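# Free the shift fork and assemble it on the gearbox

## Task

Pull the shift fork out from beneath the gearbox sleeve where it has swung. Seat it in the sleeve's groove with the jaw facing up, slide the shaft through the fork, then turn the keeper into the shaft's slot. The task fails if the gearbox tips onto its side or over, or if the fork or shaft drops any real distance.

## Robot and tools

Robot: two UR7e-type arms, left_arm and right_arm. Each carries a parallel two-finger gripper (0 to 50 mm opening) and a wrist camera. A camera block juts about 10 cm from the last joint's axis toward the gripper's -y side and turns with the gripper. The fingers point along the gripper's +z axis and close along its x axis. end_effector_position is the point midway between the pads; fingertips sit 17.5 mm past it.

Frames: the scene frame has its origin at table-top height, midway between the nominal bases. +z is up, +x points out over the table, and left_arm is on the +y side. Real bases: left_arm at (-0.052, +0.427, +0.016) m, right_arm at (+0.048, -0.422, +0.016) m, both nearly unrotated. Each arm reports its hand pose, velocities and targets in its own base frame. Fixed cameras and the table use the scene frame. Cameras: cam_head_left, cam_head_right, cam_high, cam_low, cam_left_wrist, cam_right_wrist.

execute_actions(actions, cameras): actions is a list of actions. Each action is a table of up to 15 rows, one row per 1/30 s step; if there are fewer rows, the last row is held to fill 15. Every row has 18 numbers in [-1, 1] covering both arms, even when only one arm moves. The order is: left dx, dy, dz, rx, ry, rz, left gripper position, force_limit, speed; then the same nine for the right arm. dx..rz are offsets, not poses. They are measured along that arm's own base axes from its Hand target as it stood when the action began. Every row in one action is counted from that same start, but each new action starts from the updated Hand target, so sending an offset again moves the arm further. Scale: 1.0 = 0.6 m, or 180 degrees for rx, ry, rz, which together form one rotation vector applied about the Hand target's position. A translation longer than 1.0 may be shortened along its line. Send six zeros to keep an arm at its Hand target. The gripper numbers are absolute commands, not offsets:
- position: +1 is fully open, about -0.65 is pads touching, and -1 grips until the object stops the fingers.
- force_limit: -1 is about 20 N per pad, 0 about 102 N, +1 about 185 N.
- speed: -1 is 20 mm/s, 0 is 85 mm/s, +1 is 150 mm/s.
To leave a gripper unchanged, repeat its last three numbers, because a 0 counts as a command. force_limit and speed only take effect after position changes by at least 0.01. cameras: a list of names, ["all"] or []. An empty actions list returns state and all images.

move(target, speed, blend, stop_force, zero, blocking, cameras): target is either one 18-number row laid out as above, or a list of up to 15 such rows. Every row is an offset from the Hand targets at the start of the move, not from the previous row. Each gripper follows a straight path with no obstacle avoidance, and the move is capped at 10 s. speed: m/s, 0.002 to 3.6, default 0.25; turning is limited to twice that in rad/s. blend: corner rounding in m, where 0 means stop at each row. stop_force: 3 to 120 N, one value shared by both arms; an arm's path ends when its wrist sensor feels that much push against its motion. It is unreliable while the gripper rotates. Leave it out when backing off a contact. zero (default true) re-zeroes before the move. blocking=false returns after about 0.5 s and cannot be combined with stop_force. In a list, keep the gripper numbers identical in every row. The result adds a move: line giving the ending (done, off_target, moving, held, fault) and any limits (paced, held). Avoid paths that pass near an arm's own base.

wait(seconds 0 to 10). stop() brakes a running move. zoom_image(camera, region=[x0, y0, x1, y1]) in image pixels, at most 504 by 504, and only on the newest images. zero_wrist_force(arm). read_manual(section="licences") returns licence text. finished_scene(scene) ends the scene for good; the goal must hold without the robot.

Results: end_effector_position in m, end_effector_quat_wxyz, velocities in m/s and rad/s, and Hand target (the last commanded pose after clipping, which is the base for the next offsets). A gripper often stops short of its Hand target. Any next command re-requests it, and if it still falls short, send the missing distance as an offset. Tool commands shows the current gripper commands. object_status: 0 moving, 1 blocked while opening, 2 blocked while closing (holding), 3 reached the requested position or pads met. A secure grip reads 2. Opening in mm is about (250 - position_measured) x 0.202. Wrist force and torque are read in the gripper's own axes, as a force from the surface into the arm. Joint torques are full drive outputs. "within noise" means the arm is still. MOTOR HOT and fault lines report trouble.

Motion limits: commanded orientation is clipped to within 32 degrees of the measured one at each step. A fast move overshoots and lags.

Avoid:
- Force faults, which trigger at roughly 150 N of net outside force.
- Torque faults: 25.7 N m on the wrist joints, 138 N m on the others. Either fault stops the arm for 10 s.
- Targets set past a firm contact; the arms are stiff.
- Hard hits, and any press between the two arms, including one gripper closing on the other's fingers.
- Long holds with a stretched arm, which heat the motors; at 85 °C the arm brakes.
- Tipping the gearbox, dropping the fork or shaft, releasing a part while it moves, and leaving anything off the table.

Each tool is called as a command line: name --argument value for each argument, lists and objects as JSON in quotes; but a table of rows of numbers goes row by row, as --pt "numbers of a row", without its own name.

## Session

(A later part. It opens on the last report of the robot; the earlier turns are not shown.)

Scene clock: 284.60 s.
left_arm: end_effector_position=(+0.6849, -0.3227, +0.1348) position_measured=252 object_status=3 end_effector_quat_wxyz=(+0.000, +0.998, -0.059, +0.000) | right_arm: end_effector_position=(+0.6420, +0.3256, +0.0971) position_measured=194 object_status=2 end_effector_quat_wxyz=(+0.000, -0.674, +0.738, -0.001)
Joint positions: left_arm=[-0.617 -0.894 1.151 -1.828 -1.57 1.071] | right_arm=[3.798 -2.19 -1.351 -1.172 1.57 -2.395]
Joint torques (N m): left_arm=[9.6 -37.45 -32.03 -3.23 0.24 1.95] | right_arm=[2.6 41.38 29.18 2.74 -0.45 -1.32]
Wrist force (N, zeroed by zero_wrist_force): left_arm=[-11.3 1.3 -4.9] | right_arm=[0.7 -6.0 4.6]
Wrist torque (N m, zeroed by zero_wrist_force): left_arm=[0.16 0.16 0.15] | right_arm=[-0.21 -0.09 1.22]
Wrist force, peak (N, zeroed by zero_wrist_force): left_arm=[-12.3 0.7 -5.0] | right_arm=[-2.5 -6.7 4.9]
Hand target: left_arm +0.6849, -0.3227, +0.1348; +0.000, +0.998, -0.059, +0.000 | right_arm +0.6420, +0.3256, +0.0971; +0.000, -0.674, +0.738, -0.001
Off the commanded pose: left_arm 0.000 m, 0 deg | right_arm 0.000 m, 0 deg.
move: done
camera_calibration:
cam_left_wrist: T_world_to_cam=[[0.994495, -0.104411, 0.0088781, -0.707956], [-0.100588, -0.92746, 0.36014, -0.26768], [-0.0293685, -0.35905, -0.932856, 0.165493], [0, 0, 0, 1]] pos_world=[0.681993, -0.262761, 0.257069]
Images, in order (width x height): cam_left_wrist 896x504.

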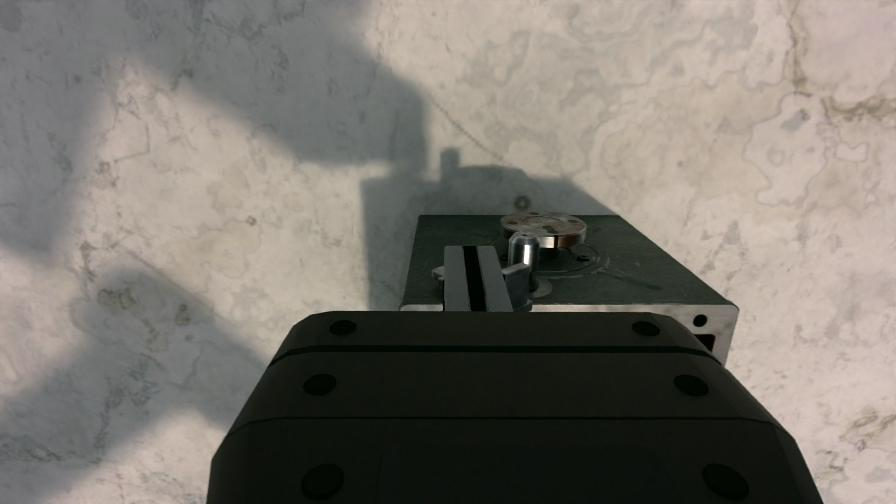

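move --target '[0.0178, -0.0020, -0.0105, 0, 0, 0, -1, -0.3, -0.5, 0, 0, 0, 0, 0, 0, -0.98, 0.1, -0.8]' --speed 0.03 --stop_force 20 --cameras '["cam_left_wrist"]'

zoom_image --camera "cam_left_wrist" --region '[400, 200, 600, 320]'

Scene clock: 286.23 s.
left_arm: end_effector_position=(+0.6956, -0.3239, +0.1285) position_measured=252 object_status=3 end_effector_quat_wxyz=(+0.000, +0.998, -0.059, +0.000) | right_arm: end_effector_position=(+0.6420, +0.3256, +0.0971) position_measured=194 object_status=2 end_effector_quat_wxyz=(+0.000, -0.674, +0.738, -0.001)
Joint positions: left_arm=[-0.611 -0.863 1.116 -1.823 -1.57 1.078] | right_arm=[3.798 -2.19 -1.351 -1.172 1.57 -2.395]
Joint torques (N m): left_arm=[9.11 -36.72 -28.94 -2.09 0.48 2.02] | right_arm=[4.36 42.74 27.01 2.81 -0.2 -1.24]
Wrist force (N, zeroed by zero_wrist_force): left_arm=[-8.2 0.7 -9.4] | right_arm=[0.5 -5.8 3.1]
Wrist torque (N m, zeroed by zero_wrist_force): left_arm=[0.08 0.23 0.13] | right_arm=[-0.18 -0.10 1.22]
Wrist force, peak (N, zeroed by zero_wrist_force): left_arm=[-9.9 0.7 -10.0] | right_arm=[0.9 -5.9 5.3]
Hand target: left_arm +0.6956, -0.3239, +0.1285; +0.000, +0.998, -0.059, +0.000 | right_arm +0.6420, +0.3256, +0.0971; +0.000, -0.674, +0.738, -0.001
Off the commanded pose: left_arm 0.000 m, 0 deg | right_arm 0.000 m, 0 deg.
move: done
camera_calibration:
cam_left_wrist: T_world_to_cam=[[0.994495, -0.10441, 0.0088778, -0.718567], [-0.100587, -0.92746, 0.36014, -0.265459], [-0.0293685, -0.35905, -0.932856, 0.159497], [0, 0, 0, 1]] pos_world=[0.692593, -0.263961, 0.250769]
Images, in order (width x height): cam_left_wrist 896x504.

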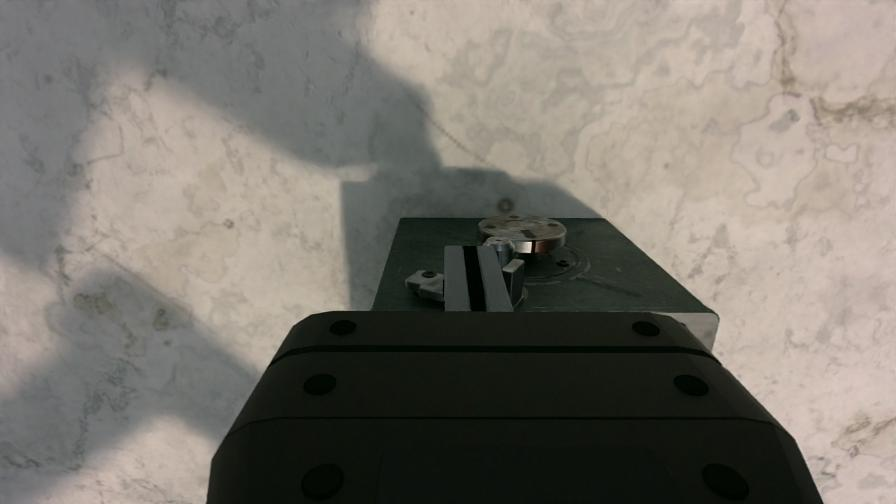

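Scaled by 2.520 from the camera's 896x504 image, which has a finer 1280x720 frame.

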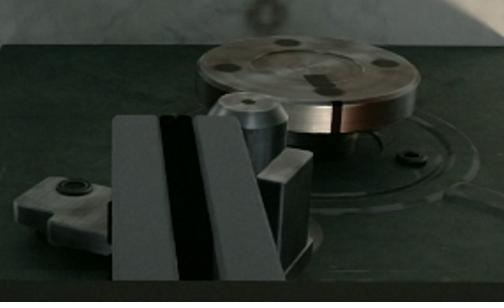

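move --pt "0.0067 -0.0018 -0.01 0 0 0 -1 -0.3 -0.5 0 0 0 0 0 0 -0.98 0.1 -0.8" --pt "0.0067 -0.0018 -0.0218 0 0 0 -1 -0.3 -0.5 0 0 0 0 0 0 -0.98 0.1 -0.8" --speed 0.015 --blend '[0.002, 0]' --stop_force 14 --cameras '["cam_left_wrist"]'

zoom_image --camera "cam_left_wrist" --region '[400, 200, 600, 320]'

Scene clock: 288.23 s.
left_arm: end_effector_position=(+0.6996, -0.3249, +0.1154) position_measured=252 object_status=3 end_effector_quat_wxyz=(+0.000, +0.998, -0.059, +0.000) | right_arm: end_effector_position=(+0.6420, +0.3256, +0.0971) position_measured=194 object_status=2 end_effector_quat_wxyz=(+0.000, -0.674, +0.738, -0.001)
Joint positions: left_arm=[-0.609 -0.844 1.116 -1.843 -1.57 1.08] | right_arm=[3.798 -2.19 -1.351 -1.172 1.57 -2.395]
Joint torques (N m): left_arm=[5.57 -30.94 -7.67 -2.13 0.58 2.08] | right_arm=[2.61 44.18 28.83 2.7 0.3 -0.98]
Wrist force (N, zeroed by zero_wrist_force): left_arm=[0.6 1.1 -16.7] | right_arm=[0.5 -5.9 3.4]
Wrist torque (N m, zeroed by zero_wrist_force): left_arm=[0.02 0.41 0.05] | right_arm=[-0.20 -0.09 1.22]
Wrist force, peak (N, zeroed by zero_wrist_force): left_arm=[0.9 1.1 -16.8] | right_arm=[0.9 -6.1 5.2]
Hand target: left_arm +0.6996, -0.3249, +0.1154; +0.000, +0.998, -0.059, +0.000 | right_arm +0.6420, +0.3256, +0.0971; +0.000, -0.674, +0.738, -0.001
Off the commanded pose: left_arm 0.000 m, 0 deg | right_arm 0.000 m, 0 deg.
move: done
camera_calibration:
cam_left_wrist: T_world_to_cam=[[0.994495, -0.10441, 0.0088778, -0.722643], [-0.100587, -0.92746, 0.36014, -0.261349], [-0.0293685, -0.35905, -0.932856, 0.147002], [0, 0, 0, 1]] pos_world=[0.696693, -0.265061, 0.237669]
Images, in order (width x height): cam_left_wrist 896x504.

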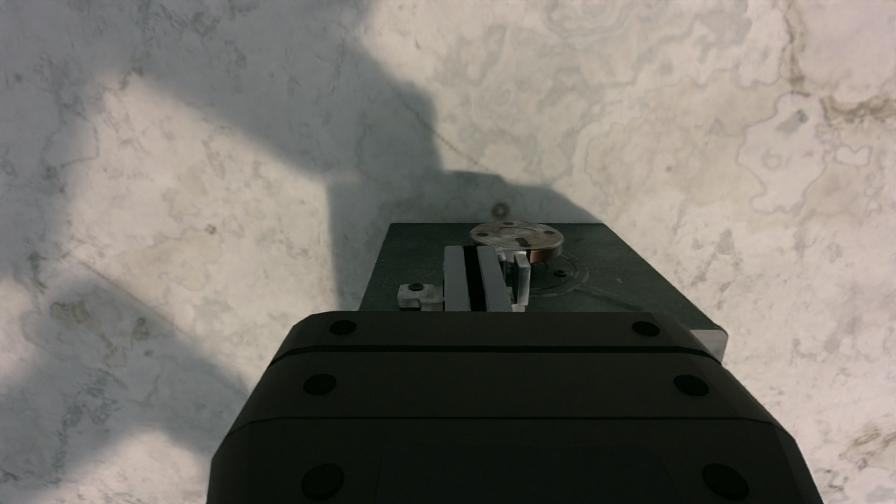

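Scaled by 2.520 from the camera's 896x504 image, which has a finer 1280x720 frame.

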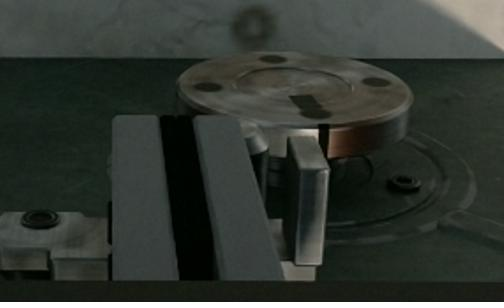

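move --pt "0 0 0.05 0 0 0 -1 -0.3 -0.5 0 0 0 0 0 0 -0.98 0.1 -0.8" --pt "-0.04 0.015 0.07 0 0 0 -1 -0.3 -0.5 0 0 0 0 0 0 -0.98 0.1 -0.8" --speed '[0.06, 0.12]' --blend '[0.01, 0]' --cameras '["cam_left_wrist"]'

zoom_image --camera "cam_left_wrist" --region '[430, 200, 570, 320]'

Scene clock: 289.63 s.
left_arm: end_effector_position=(+0.6756, -0.3160, +0.1574) position_measured=252 object_status=3 end_effector_quat_wxyz=(+0.000, +0.998, -0.059, +0.000) | right_arm: end_effector_position=(+0.6420, +0.3256, +0.0971) position_measured=194 object_status=2 end_effector_quat_wxyz=(+0.000, -0.674, +0.738, -0.001)
Joint positions: left_arm=[-0.617 -0.936 1.163 -1.797 -1.57 1.071] | right_arm=[3.798 -2.19 -1.351 -1.172 1.57 -2.395]
Joint torques (N m): left_arm=[-9.11 -56.22 -15.73 -4.7 -0.28 -2.34] | right_arm=[4.83 43.23 27.73 2.6 0.56 -1.09]
Wrist force (N, zeroed by zero_wrist_force): left_arm=[-1.5 1.4 0.8] | right_arm=[-1.5 -7.4 3.5]
Wrist torque (N m, zeroed by zero_wrist_force): left_arm=[0.20 0.22 0.12] | right_arm=[-0.23 -0.01 1.12]
Wrist force, peak (N, zeroed by zero_wrist_force): left_arm=[0.8 1.1 -16.7] | right_arm=[-1.1 -7.4 5.2]
Hand target: left_arm +0.6756, -0.3159, +0.1574; +0.000, +0.998, -0.059, +0.000 | right_arm +0.6420, +0.3256, +0.0971; +0.000, -0.674, +0.738, -0.001
Off the commanded pose: left_arm 0.000 m, 0 deg | right_arm 0.000 m, 0 deg.
move: done
camera_calibration:
cam_left_wrist: T_world_to_cam=[[0.994492, -0.104442, 0.00879465, -0.698191], [-0.100584, -0.927423, 0.360236, -0.270561], [-0.0294674, -0.359136, -0.93282, 0.188743], [0, 0, 0, 1]] pos_world=[0.672694, -0.25606, 0.279669]
Images, in order (width x height): cam_left_wrist 896x504.

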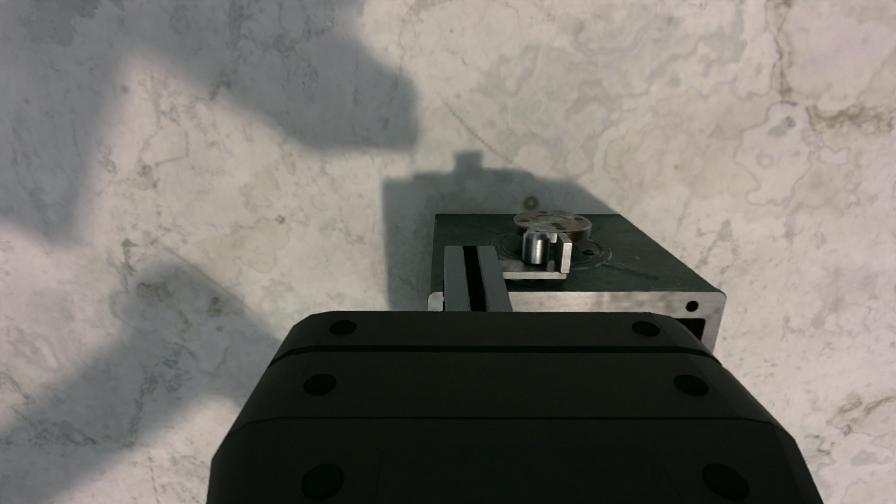

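Scaled by 3.600 from the camera's 896x504 image, which has a finer 1280x720 frame.

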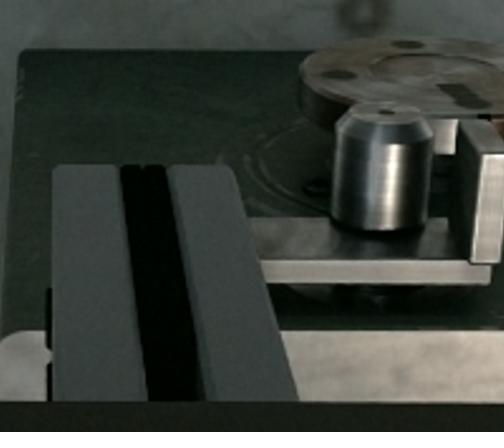

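move --pt "0 0 0.0 0 0 0 -1 -0.3 -0.5 0 0 0 0 0 0 -0.1 0.1 -0.8" --pt "-0.03 0.05 0.1 0 0 0 -1 -0.3 -0.5 0 0 0.1 0 0 0 -0.1 0.1 -0.8" --speed '[0.05, 0.1]' --cameras '["cam_right_wrist", "cam_left_wrist"]'

zoom_image --camera "cam_left_wrist" --region '[440, 200, 620, 320]'

Scene clock: 292.17 s.
left_arm: end_effector_position=(+0.6576, -0.2860, +0.2174) position_measured=252 object_status=3 end_effector_quat_wxyz=(+0.000, +0.998, -0.059, +0.000) | right_arm: end_effector_position=(+0.6420, +0.3256, +0.1570) position_measured=167 object_status=3 end_effector_quat_wxyz=(+0.000, -0.674, +0.738, -0.001)
Joint positions: left_arm=[-0.597 -1.037 1.17 -1.703 -1.57 1.091] | right_arm=[3.798 -2.142 -1.268 -1.303 1.57 -2.395]
Joint torques (N m): left_arm=[7.63 -52.89 -32.24 -1.55 1.12 2.02] | right_arm=[2.36 56.75 34.89 1.78 -0.21 -1.02]
Wrist force (N, zeroed by zero_wrist_force): left_arm=[-1.6 1.0 0.7] | right_arm=[-0.2 -1.0 0.5]
Wrist torque (N m, zeroed by zero_wrist_force): left_arm=[0.14 0.24 0.02] | right_arm=[-0.08 -0.03 0.13]
Wrist force, peak (N, zeroed by zero_wrist_force): left_arm=[-1.3 2.5 1.6] | right_arm=[-1.3 -7.4 5.2]
Hand target: left_arm +0.6576, -0.2859, +0.2174; +0.000, +0.998, -0.059, +0.000 | right_arm +0.6420, +0.3256, +0.1571; +0.000, -0.674, +0.738, -0.001
Off the commanded pose: left_arm 0.000 m, 0 deg | right_arm 0.000 m, 0 deg.
move: done
camera_calibration:
cam_left_wrist: T_world_to_cam=[[0.994492, -0.104446, 0.00878489, -0.677682], [-0.100587, -0.927456, 0.360149, -0.266139], [-0.0294685, -0.359049, -0.932853, 0.254987], [0, 0, 0, 1]] pos_world=[0.654694, -0.226061, 0.339669]
cam_right_wrist: T_world_to_cam=[[-0.0774221, -0.996878, -0.015492, 0.386213], [-0.941013, 0.067932, 0.33148, 0.550402], [-0.329393, 0.0402421, -0.943335, 0.477432], [0, 0, 0, 1]] pos_world=[0.705099, 0.328404, 0.273914]
Images, in order (width x height): cam_left_wrist 896x504, cam_right_wrist 896x504.

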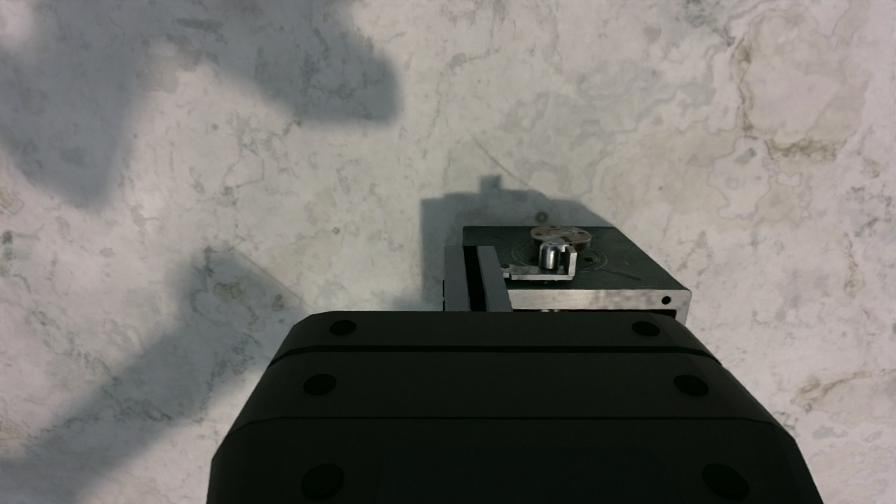

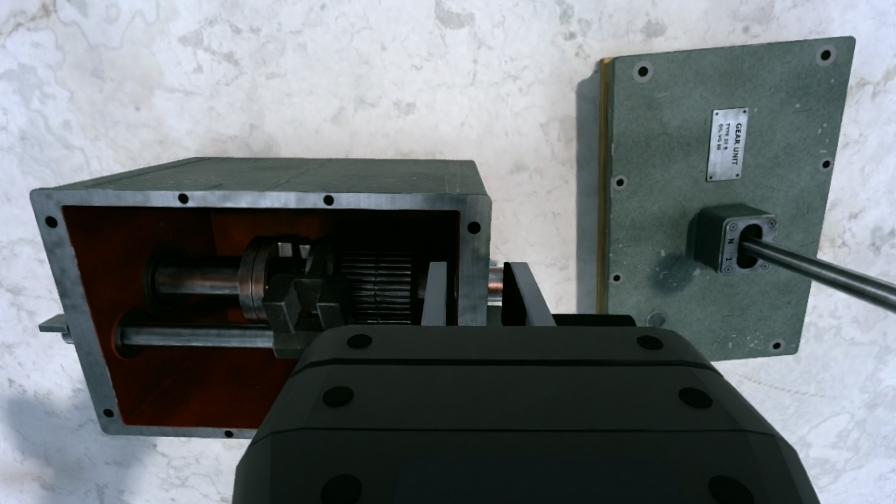

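Scaled by 2.800 from the camera's 896x504 image, which has a finer 1280x720 frame.

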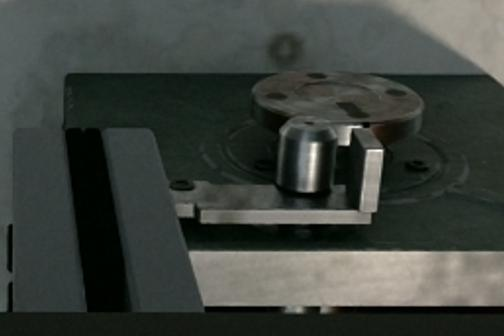

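zoom_image --camera "cam_right_wrist" --region '[220, 220, 420, 350]'

Scaled by 2.520 from the camera's 896x504 image, which has a finer 1280x720 frame.

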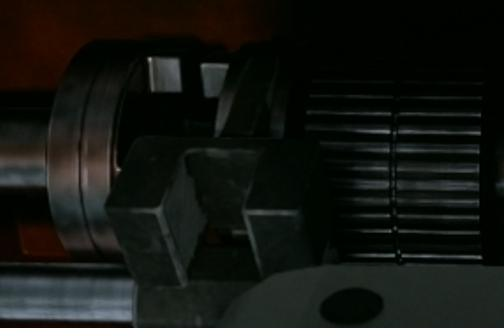

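move --pt "0 0 0 0 0 0 -1 -0.3 -0.5 0 0 0.08 0 0 0 -0.1 0.1 -0.8" --pt "-0.1 0.15 0.05 0 0 0 -1 -0.3 -0.5 -0.1 0.1 0.17 0 0 0 -0.1 0.1 -0.8" --speed '[0.12, 0.2]' --blend '[0.02, 0]' --cameras '["cam_right_wrist"]'

zoom_image --camera "cam_right_wrist" --region '[300, 200, 560, 360]'

Scene clock: 293.97 s.
left_arm: end_effector_position=(+0.5976, -0.1960, +0.2474) position_measured=252 object_status=3 end_effector_quat_wxyz=(+0.000, +0.998, -0.059, +0.000) | right_arm: end_effector_position=(+0.5820, +0.3856, +0.2590) position_measured=167 object_status=3 end_effector_quat_wxyz=(+0.000, -0.674, +0.738, -0.001)
Joint positions: left_arm=[-0.531 -1.266 1.423 -1.727 -1.57 1.158] | right_arm=[3.919 -2.045 -1.153 -1.515 1.57 -2.273]
Joint torques (N m): left_arm=[6.98 -44.85 -16.82 -4.74 1.32 2.16] | right_arm=[8.29 53.89 36.09 1.54 -1.74 2.46]
Wrist force (N, zeroed by zero_wrist_force): left_arm=[-1.6 1.4 0.9] | right_arm=[-0.3 -1.0 0.8]
Wrist torque (N m, zeroed by zero_wrist_force): left_arm=[0.20 0.27 0.08] | right_arm=[-0.10 -0.01 0.04]
Wrist force, peak (N, zeroed by zero_wrist_force): left_arm=[-2.7 -0.7 0.0] | right_arm=[0.0 -1.0 2.0]
Hand target: left_arm +0.5976, -0.1959, +0.2474; +0.000, +0.998, -0.059, +0.000 | right_arm +0.5820, +0.3856, +0.2591; +0.000, -0.674, +0.738, -0.001
Off the commanded pose: left_arm 0.000 m, 0 deg | right_arm 0.000 m, 0 deg.
move: done
camera_calibration:
cam_right_wrist: T_world_to_cam=[[-0.0774221, -0.996878, -0.015492, 0.442869], [-0.941013, 0.067932, 0.33148, 0.456155], [-0.329393, 0.0402421, -0.943335, 0.551511], [0, 0, 0, 1]] pos_world=[0.645199, 0.388304, 0.375914]
Images, in order (width x height): cam_right_wrist 896x504.

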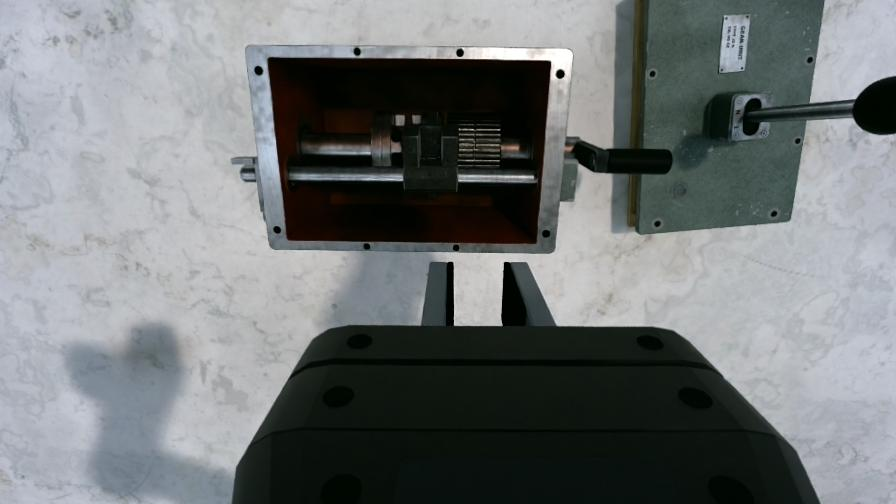

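Scaled by 1.938 from the camera's 896x504 image, which has a finer 1280x720 frame.

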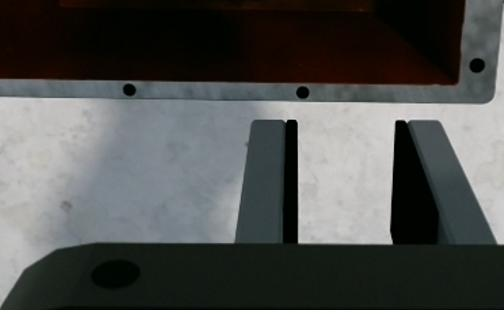

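zoom_image --camera "cam_right_wrist" --region '[340, 90, 540, 220]'

zoom_image --camera "cam_right_wrist" --region '[225, 130, 305, 210]'

Scaled by 2.520 from the camera's 896x504 image, which has a finer 1280x720 frame.

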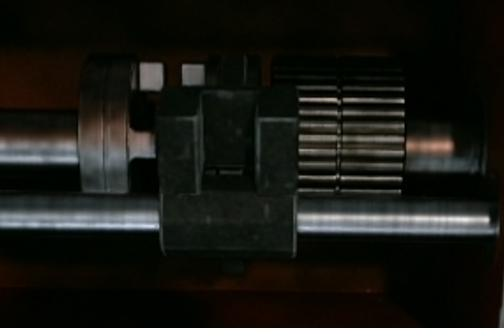

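Scaled by 6.300 from the camera's 896x504 image, which has a finer 1280x720 frame.

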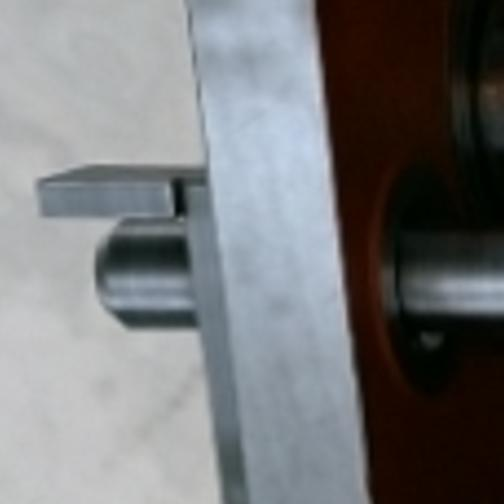

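finished_scene --scene 2

The scene is finished: the task was done.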